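## Task

Remove the black key fob from the drawer of the small wooden box and set it down directly on the table surface, not on top of anything. Then close the drawer. The box must stay roughly in its current spot with its current heading, and the other item must remain inside the drawer.

## Robot and tools

Robot: two arms, left_arm and right_arm, each on a tilted mounting plate. One metal frame behind them carries both plates. For the arms-too-close check, each plate and its half of the frame count as part of that arm. Calibrated bases in the scene frame: left_arm (+0.048, +0.320, +0.317) m, quat_wxyz (+0.957, -0.123, +0.264, +0.004); right_arm (+0.034, -0.209, +0.317) m, quat_wxyz (+0.957, +0.118, +0.266, +0.011).

Scene frame: origin at table-top height, halfway between the nominal bases. +x points out over the table, +z up, and left_arm is on the +y side. Camera image sides do not match arm names. Each gripper's fingers point along its own +z and open and close along its y. end_effector_position is the point between the finger pads, just under 1 cm behind the tips. Reported poses can be off by a few cm, more at long reach.

Row format: both tools use a row of 16 numbers covering both arms, even when only one moves. The order is left_arm x, y, z, qw, qx, qy, qz, opening, then the same 8 for right_arm. x, y, z is an absolute gripper position in metres in the scene frame. The quaternion is an absolute orientation, w first. Opening runs from -1 (closed, 0 mm) to +1 (fully open, about 87 mm). Intermediate gaps: 0.5 is about 69 mm, 0 about 43 mm, -0.5 about 18 mm. To keep an orientation, resend the same quaternion every time; the reported one drifts. To keep an arm still, resend its last reported pose and its desired opening.

execute_actions(actions, cameras) takes one of three forms. An empty list is a look: it returns state and pictures. {"rows": [[16 numbers], ...], "steps": n} is an act with up to 15 rows and up to 15 steps of 1/30 s (default 15). Each row is applied for one step, and the last row repeats if there are fewer rows than steps. An act needs at least 5 steps, and its result is read 5 steps before it ends. {"steps": n} alone is a wait of up to 300 steps, counted from the previous result, so your reply time is included. In an act, each target must be within 0.6 m of the arm's last reported position along each gripper axis, or the call is refused and nothing is sent. Pictures come only with an empty list or when cameras is given.

move(target, speed, blend, blocking, cameras) drives the grippers along straight paths to absolute poses. target is one 16-number row or a list of up to 15 rows, with no distance limit. speed is in m/s, from 0.002 to 0.5, default 0.25; turning is capped at twice that in rad/s. You may give one speed, or one per target. blend is in metres and rounds corners at intermediate targets; 0 means stop at each one. The whole move is capped at 10 s. Paths do not avoid obstacles or the other arm. Faster moves lag more, stray more and hit harder, and aiming far past a contact presses harder. New openings are applied on arrival at each target, with a pause until everything is at rest. If the first target is within 10 mm of the current or last commanded pose, the path waits for the fingers first. The result adds a move: line. done means at rest within 10 mm and 2 degrees. off_target, moving, held and fault are the other endings. limits=paced means the pose was clipped; limits=held means steps were withheld. done does not tell you about contact. With blocking=false the call returns after about 0.5 s. Do not route a gripper near its own arm's base, as this can flip the shoulder posture; go around instead.

wait(seconds 0 to 10, cameras) lets time pass and returns early if a move ends. stop(cameras) brakes a running move; fast moves need more room to stop. zoom_image(camera, region [x0, y0, x1, y1], at most 504x504 px) magnifies the latest picture. finished_scene(scene 1 or 2) ends and grades the scene and cannot be undone. Its result gives the next task.

Control details: each step the command is clipped to within 100 mm and 20 degrees of the measured pose, then solved with damped IK, position first. Friction and gravity can leave the gripper low, short or tilted. Small moves may not happen or may go sideways. Check the pose after each move and correct any tilt. After an action ends, an arm is sent at most 100 mm further, so far targets need follow-up commands.

Results: end_effector_position and end_effector_quat_wxyz for each arm. Hand target is the pose the controller is currently driving toward. grip_measured uses the same scale as the opening you command; the last number of Joint positions is the same reading on a 0 to 1 scale. Joint velocities say within noise when the arm is at rest. Joint torques include the arm's own weight; torques 1 to 3 wrap at ±28 N m. Joint ranges in rad: waist -2.618 to 3.054; shoulder 0 to 3.142; elbow 0 to 3.142 (straight at 2.901); wrist pitch ±1.571; wrist yaw ±1.571; wrist roll ±2.094.

Gripping: note grip_measured at first touch, then command about 0.04 below it for full force (about 20 N per pad), or less below for a lighter grip. Readings can be off by about 1 mm. Closing fast squeezes harder.

Cameras: cam_high (overhead, 672x504), cam_low (low front), cam_left_wrist and cam_right_wrist. Calibration K, distortion and T_world_to_cam were given for scene 1. Fixed cameras may have shifted by up to about 2.3 degrees and 9 mm. Wrist-camera pictures can lag while the arm moves.

Things to avoid: dropping the fob or case, releasing anything while it is moving, slamming the drawer, hard hits, strong presses, and arm-to-arm collisions, which can end the scene. Do not knock anything off the table or move or turn the box much. Motors heat up from holding loads, staying outstretched or pushing against something; a MOTOR HOT line appears at 75 °C, at 90 °C the arm folds and goes idle, and at 100 °C it collapses. Brief tugs or pushes from outside may occur.

Each tool is called after "Emit:" in YAML: its name, and indented under it one key for each argument.

## Session

Emit:
execute_actions:
  actions: []
  cameras: ["all"]

Scene clock: 0.00 s of 6000.00 s.
left_arm: end_effector_position=(+0.0998, +0.1270, +0.2928) grip_measured=+1.000 end_effector_quat_wxyz=(-0.035, +0.687, +0.534, -0.491) | right_arm: end_effector_position=(+0.4542, -0.2631, +0.1802) grip_measured=+1.000 end_effector_quat_wxyz=(+0.210, +0.029, +0.971, -0.113)
Joint positions: left_arm=[-0.98 1.552 0.577 -0.527 0.448 0.878 1] | right_arm=[0.037 1.58 0.906 0.109 0.457 -0.116 1]
Joint velocities: within noise
Joint torques (N m): no reading
Motor temperatures (°C): left_arm=[26 35 37 31 25 28 24] | right_arm=[25 31 31 31 29 29 29]
Heat: left arm: 37 °C; right arm: 31 °C.
Hand target: left_arm +0.1015, +0.1262, +0.2930; -0.032, +0.687, +0.535, -0.491 | right_arm +0.4606, -0.2645, +0.1858; +0.220, +0.033, +0.968, -0.113

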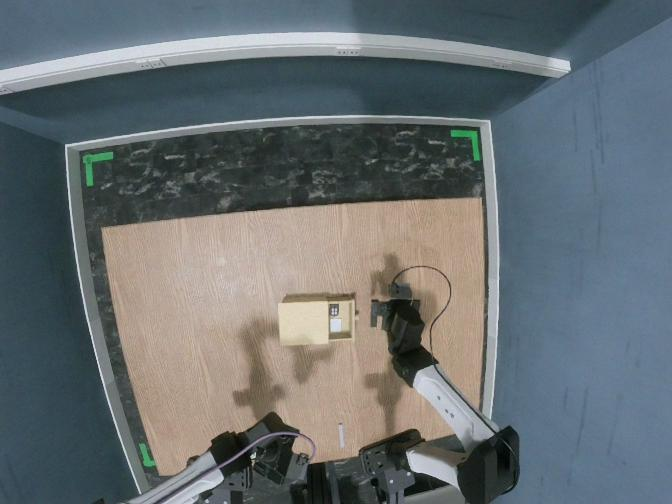

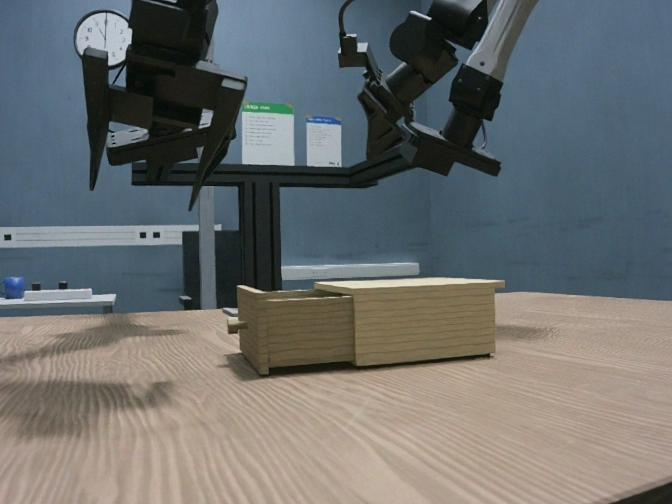

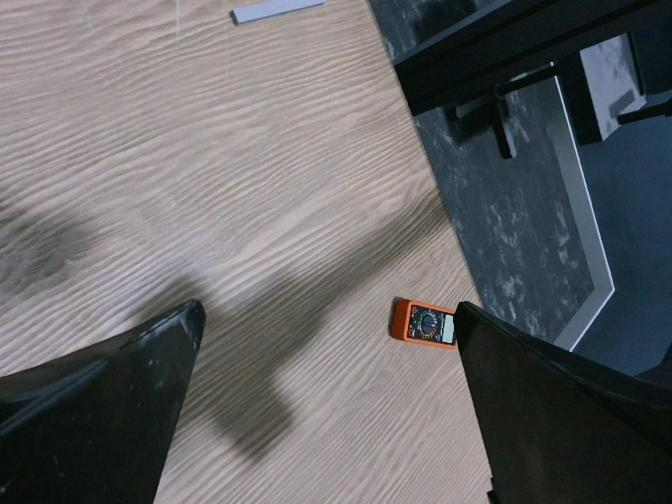

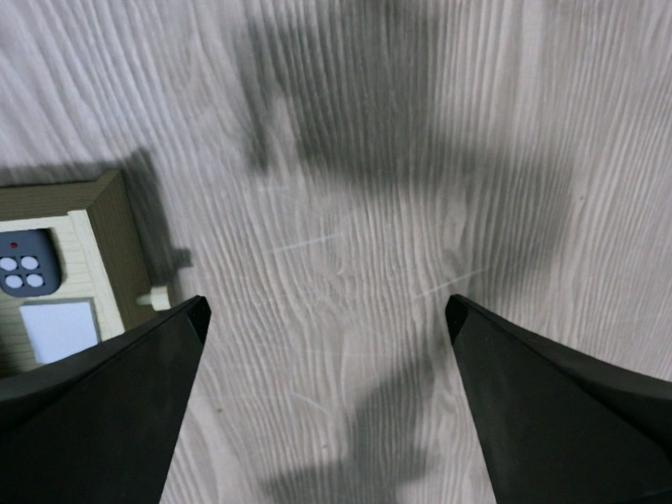

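Emit:
zoom_image:
  camera: "cam_right_wrist"
  region: [0, 140, 240, 400]

Emit:
zoom_image:
  camera: "cam_high"
  region: [260, 270, 400, 370]

Emit:
zoom_image:
  camera: "cam_low"
  region: [200, 250, 530, 400]

Scaled by 1.938 from the camera's 672x504 image, which has a finer 960x720 frame.

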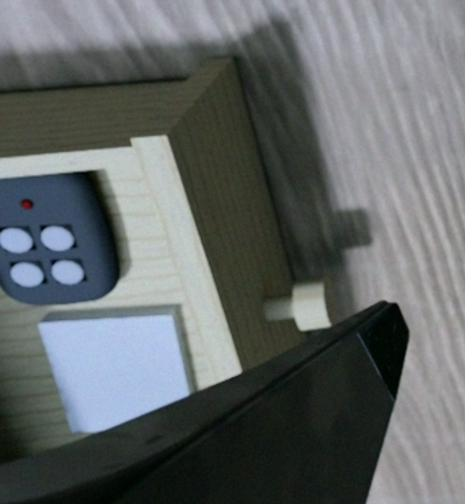

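Scaled by 3.600 from the camera's 672x504 image, which has a finer 960x720 frame.

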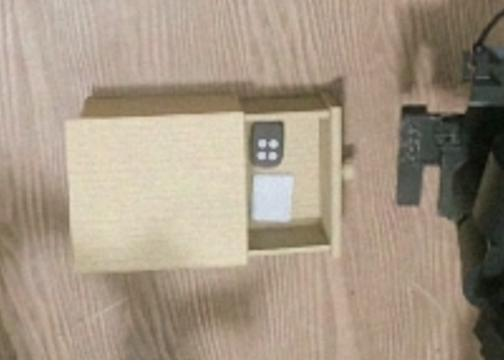

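Scaled by 1.527 from the camera's 672x504 image, which has a finer 960x720 frame.

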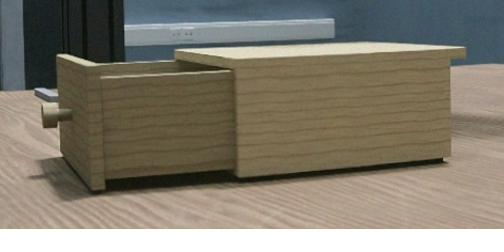

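Emit:
zoom_image:
  camera: "cam_low"
  region: [60, 0, 260, 220]

Emit:
zoom_image:
  camera: "cam_high"
  region: [320, 280, 400, 340]

Scaled by 2.291 from the camera's 672x504 image, which has a finer 960x720 frame.

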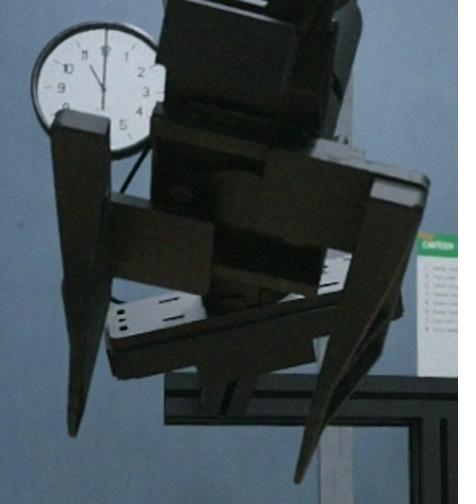

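Scaled by 6.300 from the camera's 672x504 image, which has a finer 960x720 frame.

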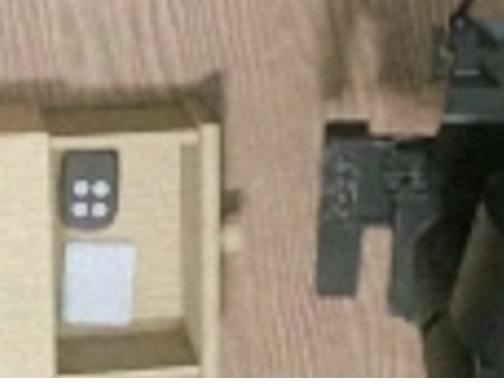

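Emit:
move:
  target: [0.0998, 0.1270, 0.2928, -0.035, 0.687, 0.534, -0.491, 1, 0.431, -0.098, 0.14, 0, 0.7071, 0.7071, 0, 0.3]
  speed: 0.35

Scene clock: 9.70 s of 6000.00 s.
left_arm: end_effector_position=(+0.0998, +0.1270, +0.2928) grip_measured=+1.000 end_effector_quat_wxyz=(-0.035, +0.687, +0.534, -0.491) | right_arm: end_effector_position=(+0.4330, -0.1060, +0.1428) grip_measured=+0.300 end_effector_quat_wxyz=(+0.009, +0.708, +0.706, +0.000)
Joint positions: left_arm=[-0.98 1.552 0.577 -0.527 0.448 0.878 1] | right_arm=[0.226 1.849 1.15 -0.373 0.361 1.732 0.65]
Joint velocities: within noise
Joint torques (N m): left_arm=[-3.17 -4.07 3.84 0.43 0.54 0.19] | right_arm=[4.83 -6.35 5.38 0.04 0.01 -0.04]
Motor temperatures (°C): left_arm=[26 36 38 31 25 28 24] | right_arm=[25 32 32 31 29 29 29]
Heat: left arm: 38 °C; right arm: 32 °C.
Hand target: left_arm +0.0999, +0.1270, +0.2928; -0.035, +0.687, +0.534, -0.491 | right_arm +0.4308, -0.0982, +0.1400; +0.000, +0.707, +0.707, +0.000
Off the commanded pose: left_arm 0.000 m, 0 deg | right_arm 0.009 m, 1 deg.
Kept back: nothing.
move: done
camera_calibration:
cam_right_wrist: T_world_to_cam=[[-0.999752, -0.0176759, -0.0135217, 0.431181], [-0.0217524, 0.647758, 0.761536, -0.010975], [-0.00470205, 0.761641, -0.647982, 0.311775], [0, 0, 0, 1]] pos_world=[0.432302, -0.22273, 0.216212]

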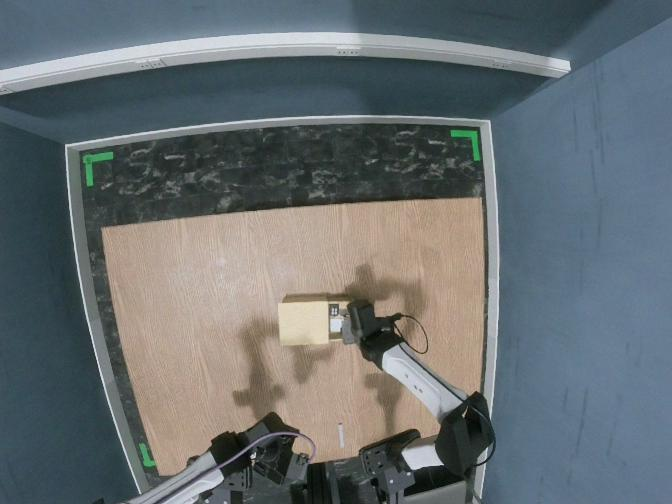

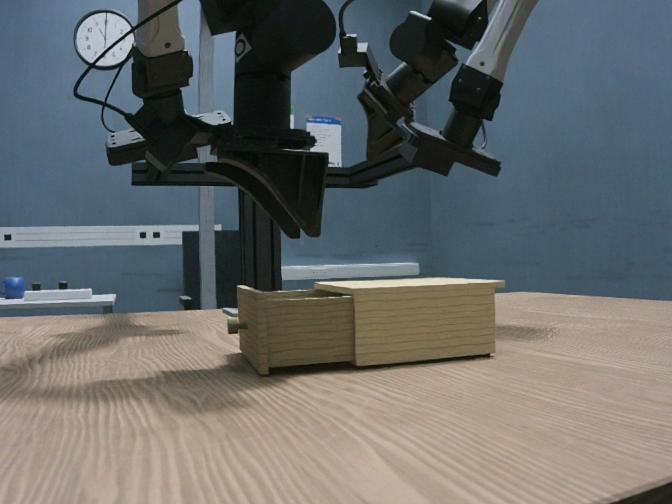

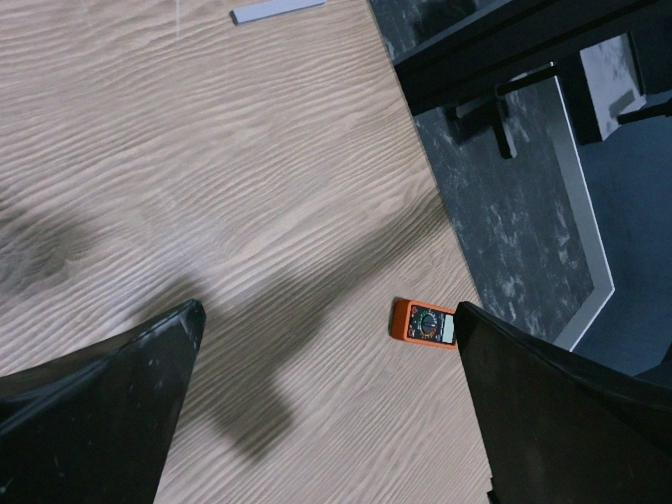

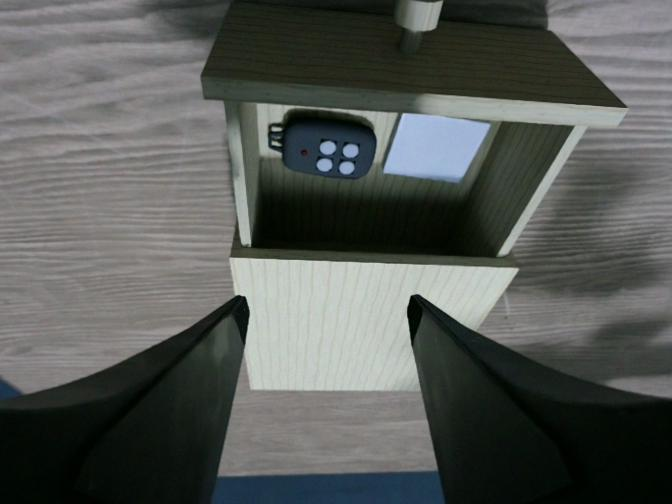

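Emit:
zoom_image:
  camera: "cam_right_wrist"
  region: [190, 0, 640, 320]

Emit:
zoom_image:
  camera: "cam_low"
  region: [200, 130, 400, 380]

Emit:
zoom_image:
  camera: "cam_high"
  region: [300, 280, 380, 360]

Scaled by 1.120 from the camera's 672x504 image, which has a finer 960x720 frame.

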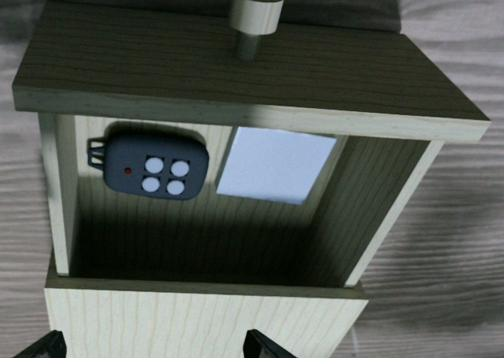

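Scaled by 2.016 from the camera's 672x504 image, which has a finer 960x720 frame.

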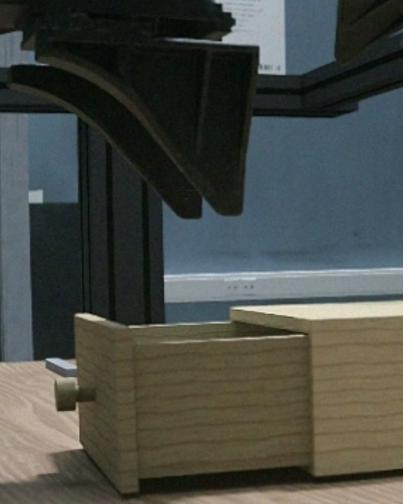

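Scaled by 6.300 from the camera's 672x504 image, which has a finer 960x720 frame.

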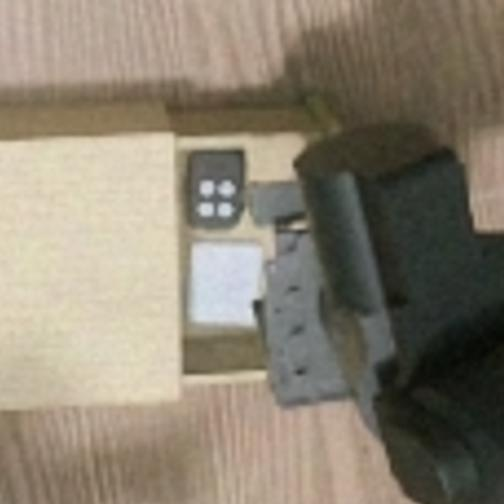

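Emit:
move:
  target: [0.0998, 0.1270, 0.2928, -0.035, 0.687, 0.534, -0.491, 1, 0.405, -0.132, 0.115, 0, 0, 1, 0, -1]
  speed: 0.35

Scene clock: 16.00 s of 6000.00 s.
left_arm: end_effector_position=(+0.0998, +0.1270, +0.2928) grip_measured=+1.000 end_effector_quat_wxyz=(-0.035, +0.687, +0.534, -0.491) | right_arm: end_effector_position=(+0.4021, -0.1375, +0.1193) grip_measured=-0.973 end_effector_quat_wxyz=(-0.004, +0.008, +1.000, -0.003)
Joint positions: left_arm=[-0.98 1.552 0.577 -0.527 0.448 0.878 1] | right_arm=[0.219 1.964 1.247 -0.373 0.349 0.175 0.013]
Joint velocities: within noise
Joint torques (N m): left_arm=[-3.23 -4.05 3.84 0.43 0.55 0.19] | right_arm=[4.94 -7.08 5.33 0.32 -0.02 -0.24]
Motor temperatures (°C): left_arm=[26 37 38 31 25 28 24] | right_arm=[26 33 32 31 28 29 29]
Heat: left arm: 38 °C; right arm: 33 °C.
Hand target: left_arm +0.0999, +0.1270, +0.2928; -0.035, +0.687, +0.534, -0.491 | right_arm +0.4049, -0.1321, +0.1152; +0.000, +0.000, +1.000, +0.000
Off the commanded pose: left_arm 0.000 m, 0 deg | right_arm 0.008 m, 1 deg.
Kept back: nothing.
move: done
camera_calibration:
cam_right_wrist: T_world_to_cam=[[0.00405689, -0.99998, 0.00495009, -0.141462], [-0.632051, 0.00127183, 0.774926, 0.181568], [-0.774916, -0.0062725, -0.632033, 0.522566], [0, 0, 0, 1]] pos_world=[0.520279, -0.138413, 0.190278]

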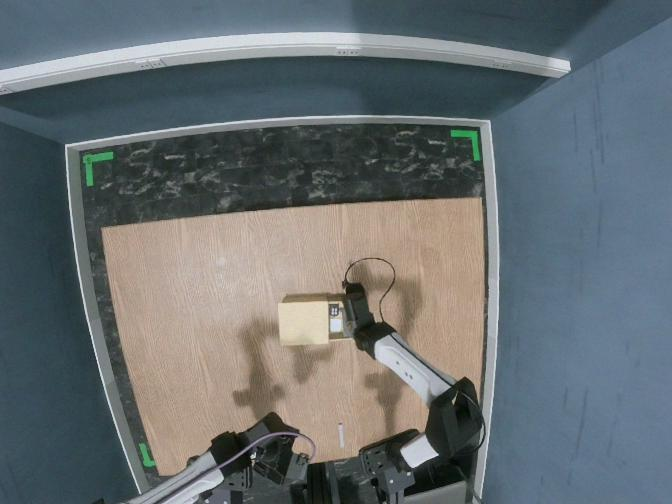

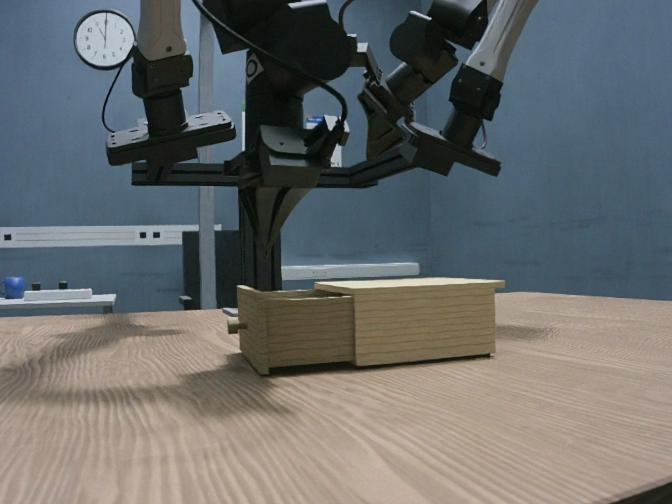

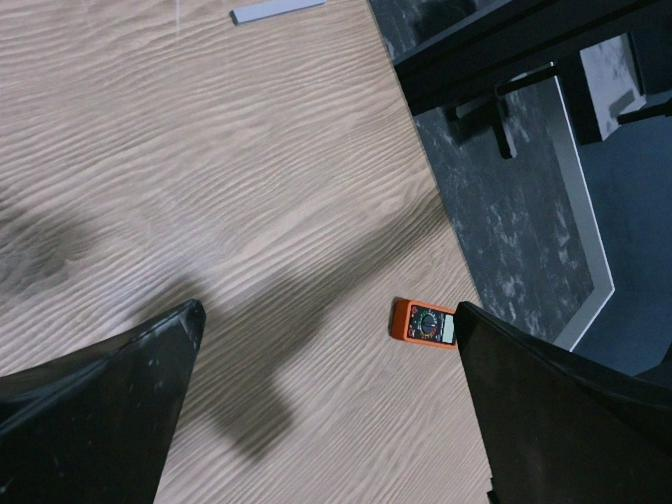

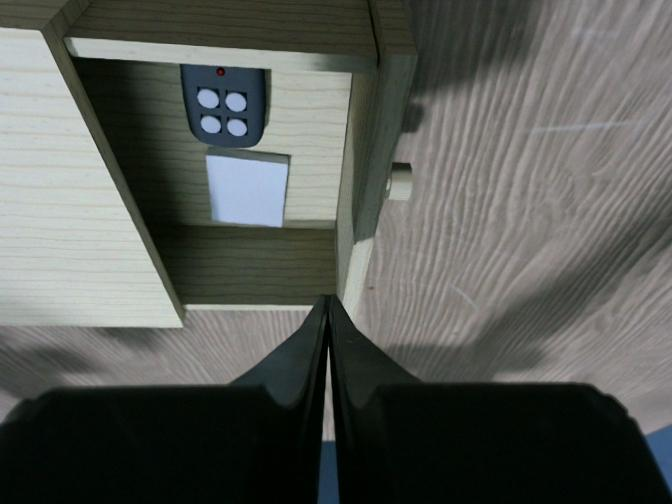

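Emit:
move:
  target: [0.0998, 0.1270, 0.2928, -0.035, 0.687, 0.534, -0.491, 1, 0.408, -0.1245, 0.064, 0, 0, 1, 0, -1]
  speed: 0.15

Emit:
zoom_image:
  camera: "cam_low"
  region: [200, 180, 400, 380]

Scene clock: 17.90 s of 6000.00 s.
left_arm: end_effector_position=(+0.0998, +0.1270, +0.2928) grip_measured=+1.000 end_effector_quat_wxyz=(-0.035, +0.687, +0.534, -0.491) | right_arm: end_effector_position=(+0.4038, -0.1234, +0.0704) grip_measured=-0.973 end_effector_quat_wxyz=(-0.003, -0.002, +1.000, -0.003)
Joint positions: left_arm=[-0.98 1.552 0.577 -0.527 0.448 0.878 1] | right_arm=[0.212 2.135 1.315 -0.266 0.345 0.147 0.013]
Joint velocities: within noise
Joint torques (N m): left_arm=[-3.22 -4.07 3.84 0.43 0.54 0.19] | right_arm=[3.59 -7.5 5.12 0.34 -0.09 -0.2]
Motor temperatures (°C): left_arm=[26 37 38 31 25 28 24] | right_arm=[26 33 32 31 28 29 29]
Heat: left arm: 38 °C; right arm: 33 °C.
Hand target: left_arm +0.0999, +0.1270, +0.2928; -0.035, +0.687, +0.534, -0.491 | right_arm +0.4079, -0.1247, +0.0642; +0.000, +0.000, +1.000, +0.000
Off the commanded pose: left_arm 0.000 m, 0 deg | right_arm 0.008 m, 1 deg.
Kept back: nothing.
move: done
camera_calibration:
cam_right_wrist: T_world_to_cam=[[0.0245617, -0.999691, 0.00377516, -0.135316], [-0.632813, -0.0126242, 0.774201, 0.219184], [-0.773915, -0.0214047, -0.632928, 0.490924], [0, 0, 0, 1]] pos_world=[0.521959, -0.121999, 0.141538]

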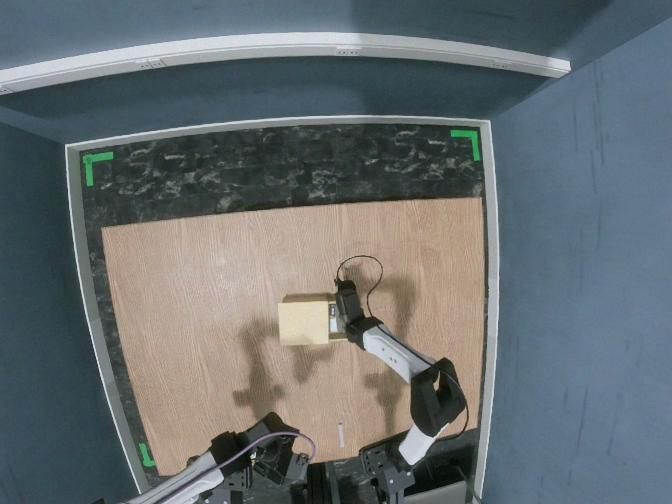

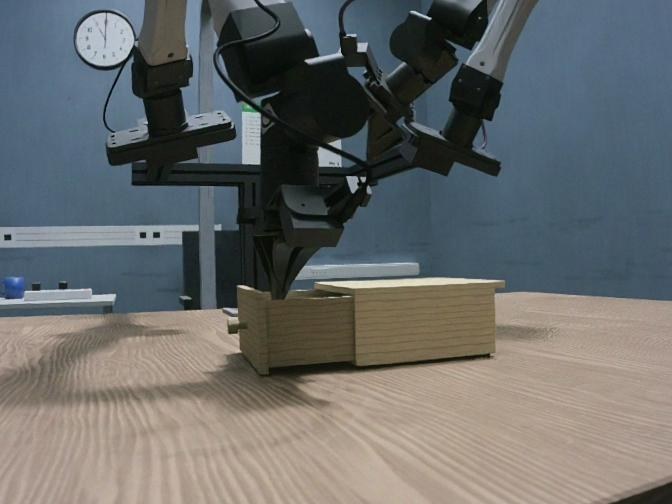

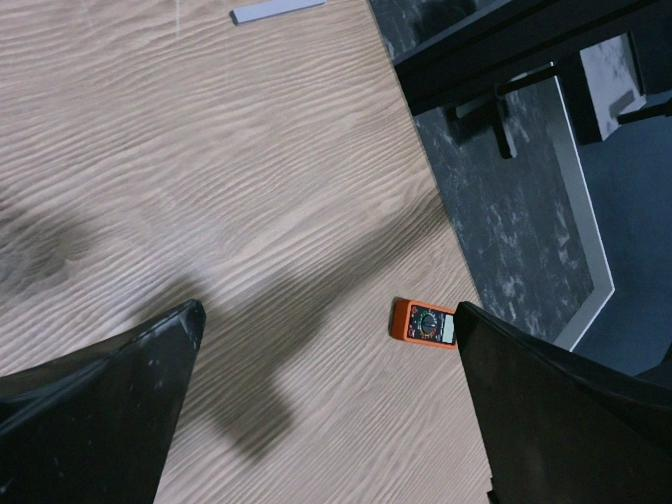

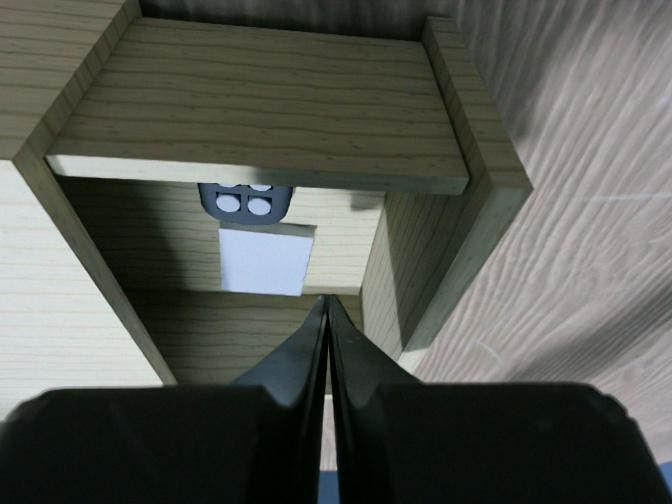

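Scaled by 2.520 from the camera's 672x504 image, which has a finer 960x720 frame.

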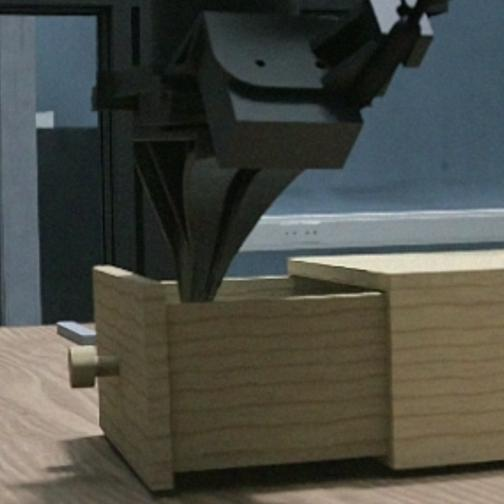

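Emit:
move:
  target: [0.0998, 0.1270, 0.2928, -0.035, 0.687, 0.534, -0.491, 1, 0.406, -0.180, 0.060, 0, 0, 1, 0, -1]
  speed: 0.08

Scene clock: 19.17 s of 6000.00 s.
left_arm: end_effector_position=(+0.0998, +0.1270, +0.2928) grip_measured=+1.000 end_effector_quat_wxyz=(-0.035, +0.687, +0.534, -0.491) | right_arm: end_effector_position=(+0.3964, -0.1569, +0.0533) grip_measured=-0.973 end_effector_quat_wxyz=(-0.015, +0.000, +1.000, +0.026)
Joint positions: left_arm=[-0.98 1.552 0.577 -0.527 0.448 0.878 1] | right_arm=[0.096 2.135 1.278 -0.218 0.23 0.049 0.013]
Joint velocities: within noise
Joint torques (N m): left_arm=[-3.21 -4.04 3.78 0.43 0.55 0.19] | right_arm=[1.14 -11.78 2.18 0.23 0.41 -0.47]
Motor temperatures (°C): left_arm=[26 37 38 31 25 28 24] | right_arm=[26 33 32 31 28 29 29]
Heat: left arm: 38 °C; right arm: 33 °C.
Hand target: left_arm +0.0999, +0.1270, +0.2928; -0.035, +0.687, +0.534, -0.491 | right_arm +0.4056, -0.1796, +0.0599; -0.001, +0.000, +1.000, +0.000
Off the commanded pose: left_arm 0.000 m, 0 deg | right_arm 0.026 m, 3 deg.
Kept back: nothing.
move: off_target (right_arm)
camera_calibration:
cam_right_wrist: T_world_to_cam=[[0.0199848, -0.998306, -0.0546482, -0.163457], [-0.614478, -0.0553815, 0.786988, 0.212618], [-0.788681, 0.0178523, -0.614544, 0.484661], [0, 0, 0, 1]] pos_world=[0.516159, -0.160058, 0.121585]

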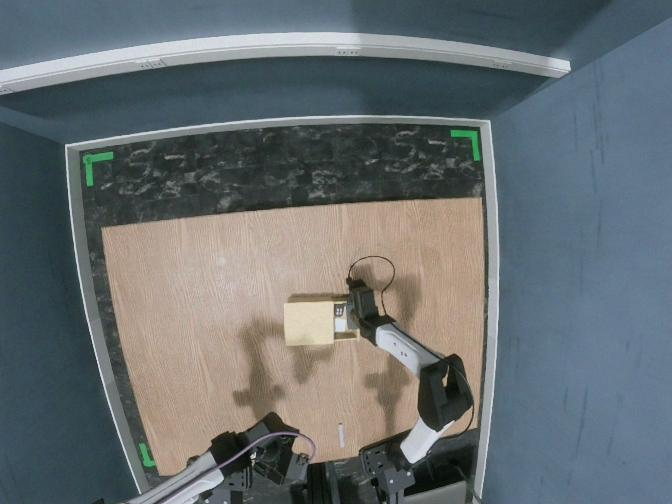

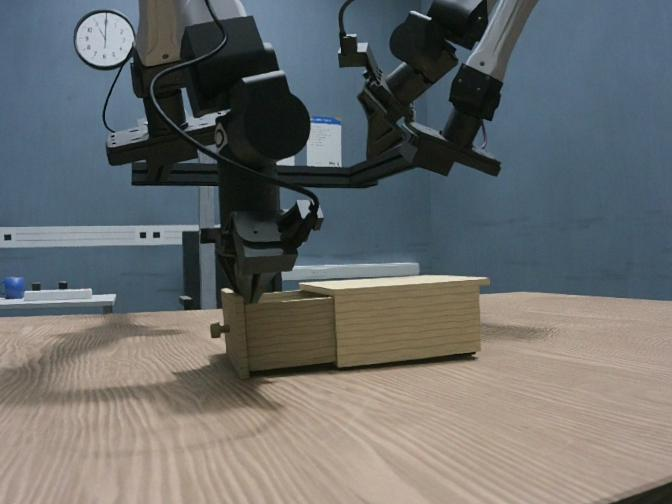

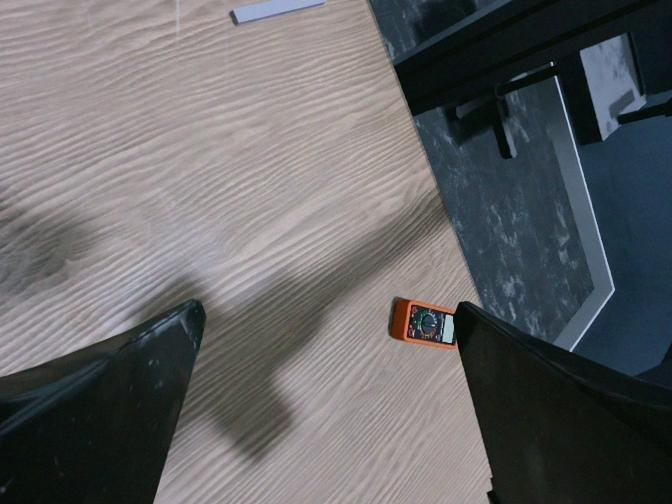

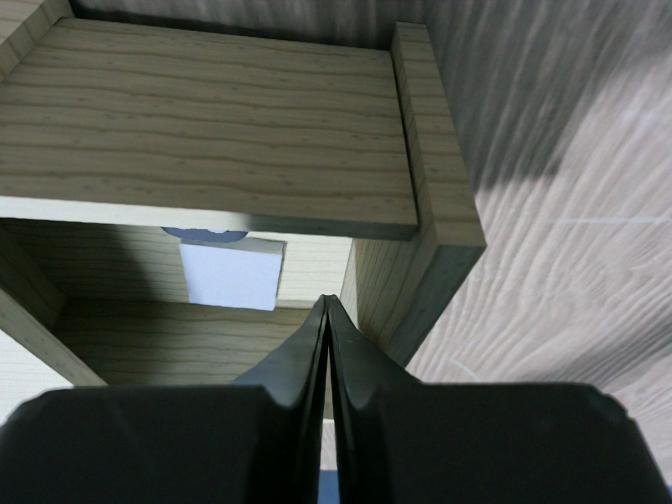

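Emit:
move:
  target:
    - [0.0998, 0.1270, 0.2928, -0.035, 0.687, 0.534, -0.491, 1, 0.400, -0.150, 0.09, 0, 0, 1, 0, -1]
    - [0.0998, 0.1270, 0.2928, -0.035, 0.687, 0.534, -0.491, 1, 0.434, -0.118, 0.14, 0, 0, 1, 0, -1]
  speed: 0.2
  blend: 0.02

Emit:
zoom_image:
  camera: "cam_high"
  region: [270, 270, 390, 370]

Scene clock: 22.90 s of 6000.00 s.
left_arm: end_effector_position=(+0.0998, +0.1270, +0.2928) grip_measured=+1.000 end_effector_quat_wxyz=(-0.035, +0.687, +0.534, -0.491) | right_arm: end_effector_position=(+0.4200, -0.1169, +0.1253) grip_measured=-0.973 end_effector_quat_wxyz=(-0.019, -0.009, +1.000, +0.000)
Joint positions: left_arm=[-0.98 1.552 0.577 -0.527 0.448 0.878 1] | right_arm=[0.263 2.037 1.41 -0.508 0.356 0.194 0.013]
Joint velocities: within noise
Joint torques (N m): left_arm=[-3.22 -4.08 3.81 0.44 0.54 0.18] | right_arm=[5.37 -12.1 5.97 -0.03 0.15 -0.02]
Motor temperatures (°C): left_arm=[26 37 39 30 25 28 24] | right_arm=[26 34 32 31 28 29 29]
Heat: left arm: 39 °C; right arm: 34 °C.
Hand target: left_arm +0.0999, +0.1270, +0.2928; -0.035, +0.687, +0.534, -0.491 | right_arm +0.4338, -0.1181, +0.1398; +0.000, +0.000, +1.000, +0.000
Off the commanded pose: left_arm 0.000 m, 0 deg | right_arm 0.020 m, 2 deg.
Kept back: nothing.
move: off_target (right_arm)
camera_calibration:
cam_right_wrist: T_world_to_cam=[[0.0376378, -0.999286, -0.0033523, -0.13393], [-0.607579, -0.0255474, 0.793848, 0.172398], [-0.793367, -0.0278419, -0.608107, 0.542658], [0, 0, 0, 1]] pos_world=[0.540313, -0.114321, 0.192687]

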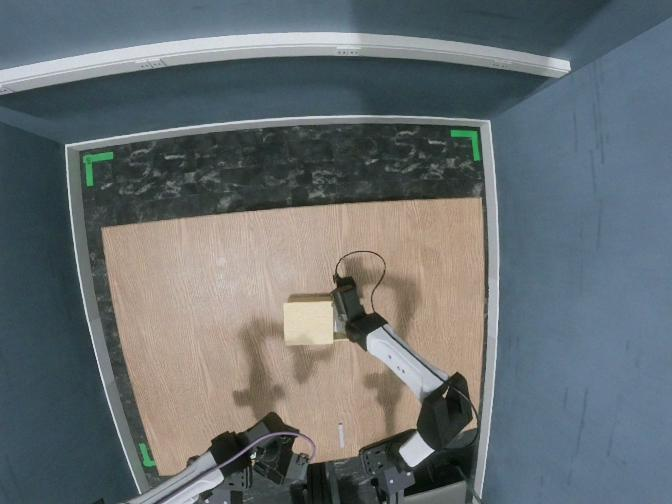

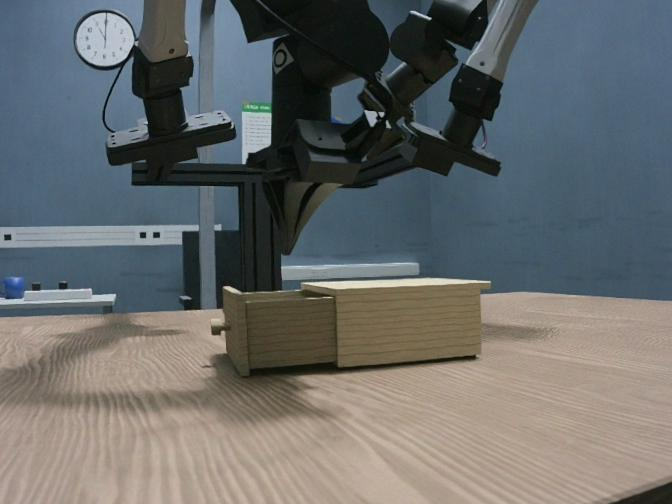

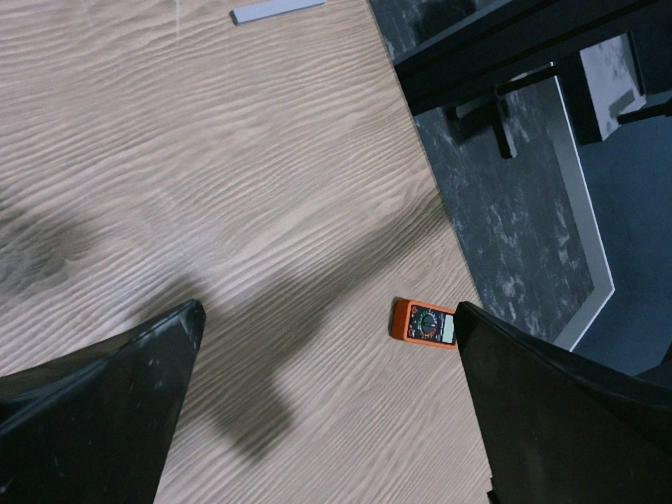

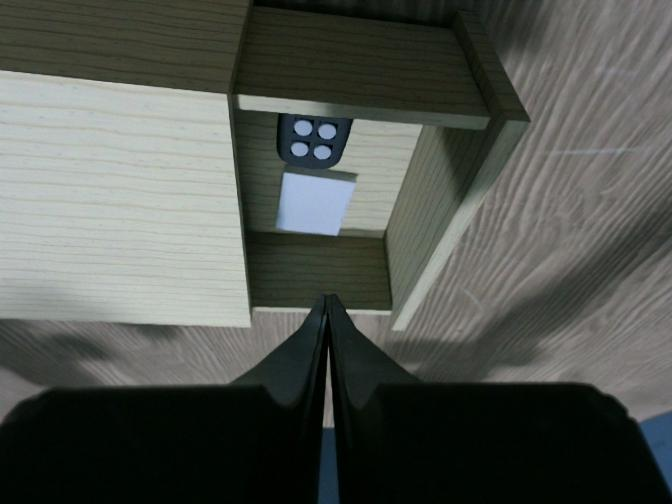

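Scaled by 4.200 from the camera's 672x504 image, which has a finer 960x720 frame.

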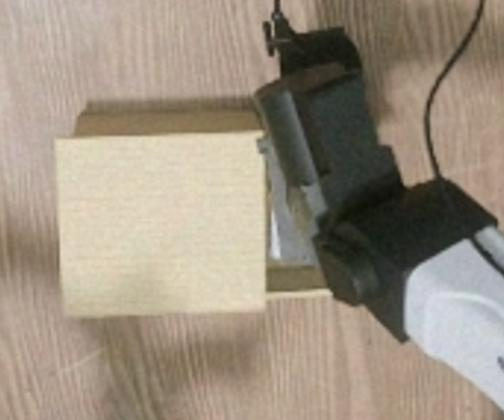

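Emit:
move:
  target:
    - [0.0998, 0.1270, 0.2928, -0.035, 0.687, 0.534, -0.491, 1, 0.428, -0.108, 0.065, 0, 0, 1, 0, -1]
    - [0.0998, 0.1270, 0.2928, -0.035, 0.687, 0.534, -0.491, 1, 0.428, -0.108, 0.036, 0, 0, 1, 0, -1]
  speed: [0.15, 0.05]
  blend: 0.01
  cameras: ["cam_right_wrist","cam_low"]

Scene clock: 25.50 s of 6000.00 s.
left_arm: end_effector_position=(+0.0998, +0.1270, +0.2928) grip_measured=+1.000 end_effector_quat_wxyz=(-0.035, +0.687, +0.534, -0.491) | right_arm: end_effector_position=(+0.4224, -0.1068, +0.0431) grip_measured=-0.973 end_effector_quat_wxyz=(-0.005, -0.003, +1.000, -0.003)
Joint positions: left_arm=[-0.98 1.552 0.577 -0.527 0.448 0.878 1] | right_arm=[0.221 2.277 1.485 -0.301 0.349 0.155 0.013]
Joint velocities: within noise
Joint torques (N m): left_arm=[-3.21 -4.1 3.81 0.44 0.53 0.19] | right_arm=[4.04 -7.79 5.82 0.33 -0.11 -0.24]
Motor temperatures (°C): left_arm=[27 37 39 30 25 28 24] | right_arm=[26 35 32 31 28 29 29]
Heat: left arm: 39 °C; right arm: 35 °C.
Hand target: left_arm +0.0999, +0.1270, +0.2928; -0.035, +0.687, +0.534, -0.491 | right_arm +0.4278, -0.1081, +0.0362; +0.000, +0.000, +1.000, +0.000
Off the commanded pose: left_arm 0.000 m, 0 deg | right_arm 0.009 m, 1 deg.
Kept back: nothing.
move: done
camera_calibration:
cam_right_wrist: T_world_to_cam=[[0.0263278, -0.999644, 0.0044396, -0.119801], [-0.629602, -0.013132, 0.776807, 0.250748], [-0.776472, -0.0232468, -0.629723, 0.489121], [0, 0, 0, 1]] pos_world=[0.540814, -0.105095, 0.113759]
Images, in order (width x height): cam_low 672x504, cam_right_wrist 672x504.

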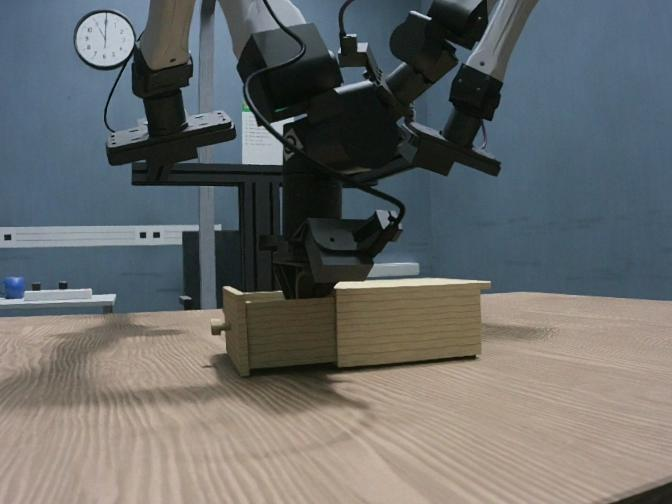

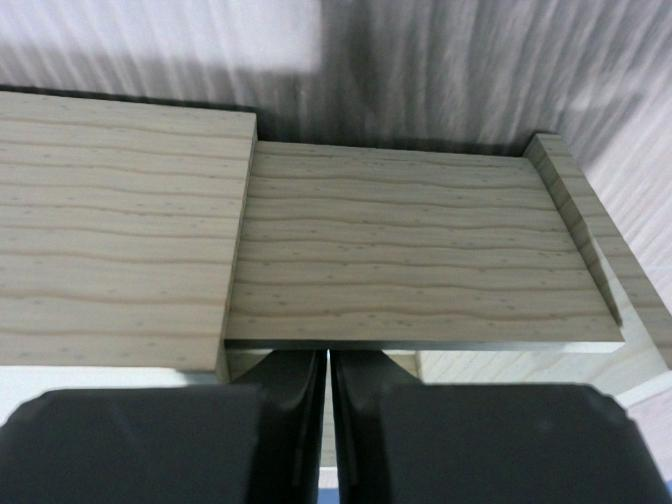

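Emit:
move:
  target: [0.0998, 0.1270, 0.2928, -0.035, 0.687, 0.534, -0.491, 1, 0.428, -0.109, 0.024, 0, 0, 1, 0, -1]
  speed: 0.05
  cameras: []

Scene clock: 26.43 s of 6000.00 s.
left_arm: end_effector_position=(+0.0998, +0.1270, +0.2928) grip_measured=+1.000 end_effector_quat_wxyz=(-0.035, +0.687, +0.534, -0.491) | right_arm: end_effector_position=(+0.4241, -0.1064, +0.0411) grip_measured=-0.973 end_effector_quat_wxyz=(-0.008, -0.007, +1.000, -0.002)
Joint positions: left_arm=[-0.98 1.552 0.577 -0.527 0.448 0.878 1] | right_arm=[0.219 2.289 1.504 -0.312 0.345 0.147 0.013]
Joint velocities: within noise
Joint torques (N m): left_arm=[-3.23 -4.1 3.81 0.43 0.54 0.19] | right_arm=[3.08 -6.23 5.63 0.65 -0.11 -0.27]
Motor temperatures (°C): left_arm=[27 37 39 30 25 28 24] | right_arm=[26 35 32 31 28 29 29]
Heat: left arm: 39 °C; right arm: 35 °C.
Hand target: left_arm +0.0999, +0.1270, +0.2928; -0.035, +0.687, +0.534, -0.491 | right_arm +0.4273, -0.1094, +0.0249; +0.000, +0.000, +1.000, +0.000
Off the commanded pose: left_arm 0.000 m, 0 deg | right_arm 0.018 m, 1 deg.
Kept back: nothing.
move: off_target (right_arm)
No camera images: "cameras" was empty.

Emit:
move:
  target: [0.0998, 0.1270, 0.2928, -0.035, 0.687, 0.534, -0.491, 1, 0.416, -0.130, 0.024, 0, 0, 1, 0, -1]
  speed: 0.05
  cameras: ["cam_low"]

Scene clock: 27.43 s of 6000.00 s.
left_arm: end_effector_position=(+0.0998, +0.1270, +0.2928) grip_measured=+1.000 end_effector_quat_wxyz=(-0.035, +0.687, +0.534, -0.491) | right_arm: end_effector_position=(+0.4226, -0.1085, +0.0394) grip_measured=-0.973 end_effector_quat_wxyz=(+0.002, -0.006, +1.000, +0.023)
Joint positions: left_arm=[-0.98 1.552 0.577 -0.527 0.448 0.878 1] | right_arm=[0.196 2.265 1.451 -0.249 0.288 0.118 0.013]
Joint velocities: within noise
Joint torques (N m): left_arm=[-3.21 -4.07 3.79 0.43 0.55 0.19] | right_arm=[0.94 -8.05 1.33 0.61 0.28 -0.35]
Motor temperatures (°C): left_arm=[27 37 39 30 25 28 24] | right_arm=[26 35 32 31 28 29 29]
Heat: left arm: 39 °C; right arm: 35 °C.
Hand target: left_arm +0.0999, +0.1270, +0.2928; -0.035, +0.687, +0.534, -0.491 | right_arm +0.4153, -0.1298, +0.0253; -0.001, +0.000, +1.000, +0.000
Off the commanded pose: left_arm 0.000 m, 0 deg | right_arm 0.027 m, 3 deg.
Kept back: nothing.
move: off_target (right_arm)
Images, in order (width x height): cam_low 672x504.

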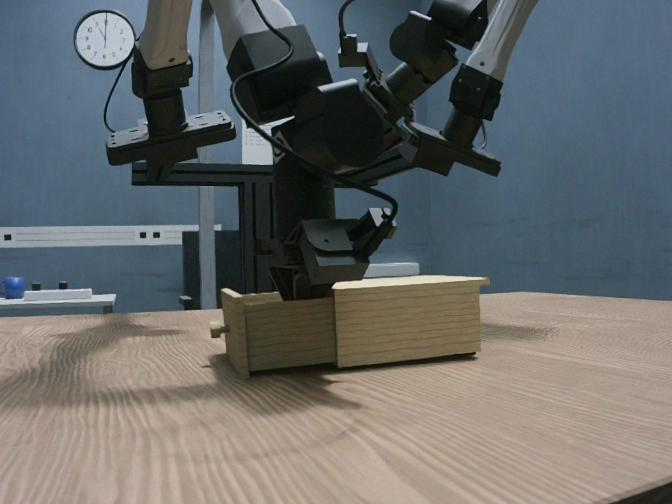

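Emit:
move:
  target: [0.0998, 0.1270, 0.2928, -0.035, 0.687, 0.534, -0.491, 1, 0.414, -0.143, 0.029, 0, 0, 1, 0, -1]
  speed: 0.05
  cameras: ["cam_low"]

Scene clock: 28.37 s of 6000.00 s.
left_arm: end_effector_position=(+0.0998, +0.1270, +0.2928) grip_measured=+1.000 end_effector_quat_wxyz=(-0.035, +0.687, +0.534, -0.491) | right_arm: end_effector_position=(+0.4225, -0.1096, +0.0396) grip_measured=-0.973 end_effector_quat_wxyz=(+0.008, -0.001, +0.999, +0.045)
Joint positions: left_arm=[-0.98 1.552 0.577 -0.527 0.448 0.878 1] | right_arm=[0.177 2.246 1.416 -0.211 0.237 0.107 0.013]
Joint velocities: within noise
Joint torques (N m): left_arm=[-3.19 -4.05 3.82 0.43 0.55 0.2] | right_arm=[0.39 -9.01 1.33 0.32 0.62 -0.46]
Motor temperatures (°C): left_arm=[27 37 39 30 25 28 24] | right_arm=[26 35 32 31 28 29 29]
Heat: left arm: 39 °C; right arm: 35 °C.
Hand target: left_arm +0.0999, +0.1270, +0.2928; -0.035, +0.687, +0.534, -0.491 | right_arm +0.4133, -0.1419, +0.0302; -0.002, +0.000, +1.000, +0.001
Off the commanded pose: left_arm 0.000 m, 0 deg | right_arm 0.036 m, 5 deg.
Kept back: nothing.
move: off_target (right_arm)
Images, in order (width x height): cam_low 672x504.

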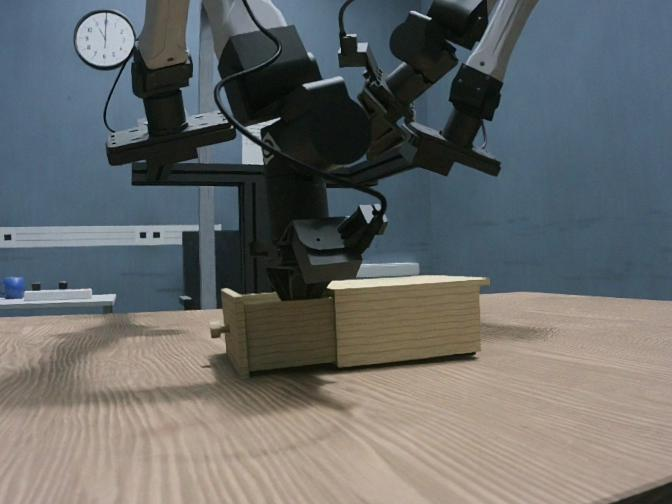

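Emit:
move:
  target: [0.0998, 0.1270, 0.2928, -0.035, 0.687, 0.534, -0.491, 1, 0.414, -0.142, 0.038, 0, 0, 1, 0, -1]
  speed: 0.05
  cameras: ["cam_low", "cam_right_wrist"]

Scene clock: 29.37 s of 6000.00 s.
left_arm: end_effector_position=(+0.0998, +0.1270, +0.2928) grip_measured=+1.000 end_effector_quat_wxyz=(-0.035, +0.687, +0.534, -0.491) | right_arm: end_effector_position=(+0.4208, -0.1124, +0.0399) grip_measured=-0.973 end_effector_quat_wxyz=(+0.010, +0.000, +0.999, +0.041)
Joint positions: left_arm=[-0.98 1.552 0.577 -0.527 0.448 0.878 1] | right_arm=[0.175 2.237 1.399 -0.199 0.242 0.105 0.013]
Joint velocities: within noise
Joint torques (N m): left_arm=[-3.22 -4.12 3.78 0.42 0.55 0.19] | right_arm=[1.43 -10.3 1.59 0.11 0.58 -0.4]
Motor temperatures (°C): left_arm=[27 37 39 30 25 28 24] | right_arm=[26 36 32 31 28 29 29]
Heat: left arm: 39 °C; right arm: 36 °C.
Hand target: left_arm +0.0999, +0.1270, +0.2928; -0.035, +0.687, +0.534, -0.491 | right_arm +0.4139, -0.1411, +0.0383; -0.001, +0.000, +1.000, +0.001
Off the commanded pose: left_arm 0.000 m, 0 deg | right_arm 0.030 m, 5 deg.
Kept back: nothing.
move: off_target (right_arm)
camera_calibration:
cam_right_wrist: T_world_to_cam=[[0.0219034, -0.996254, -0.0836522, -0.11966], [-0.653491, -0.07759, 0.752947, 0.25587], [-0.756618, 0.0381738, -0.652742, 0.485194], [0, 0, 0, 1]] pos_world=[0.536936, -0.11788, 0.11404]
Images, in order (width x height): cam_low 672x504, cam_right_wrist 672x504.

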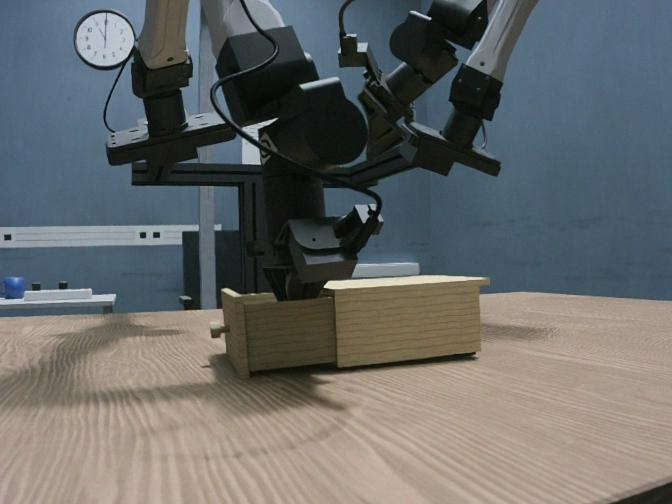

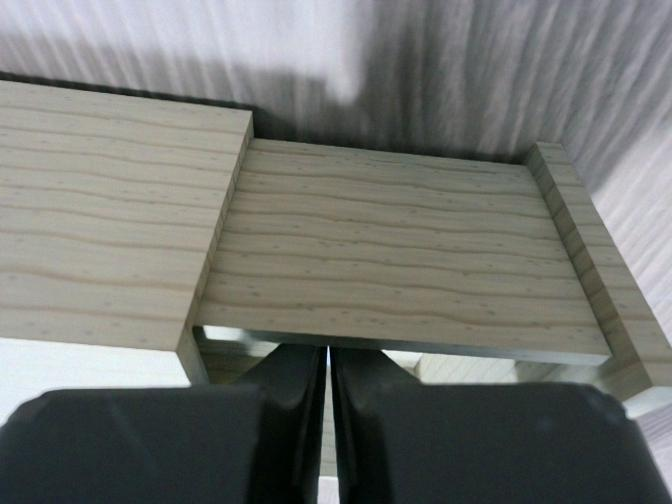

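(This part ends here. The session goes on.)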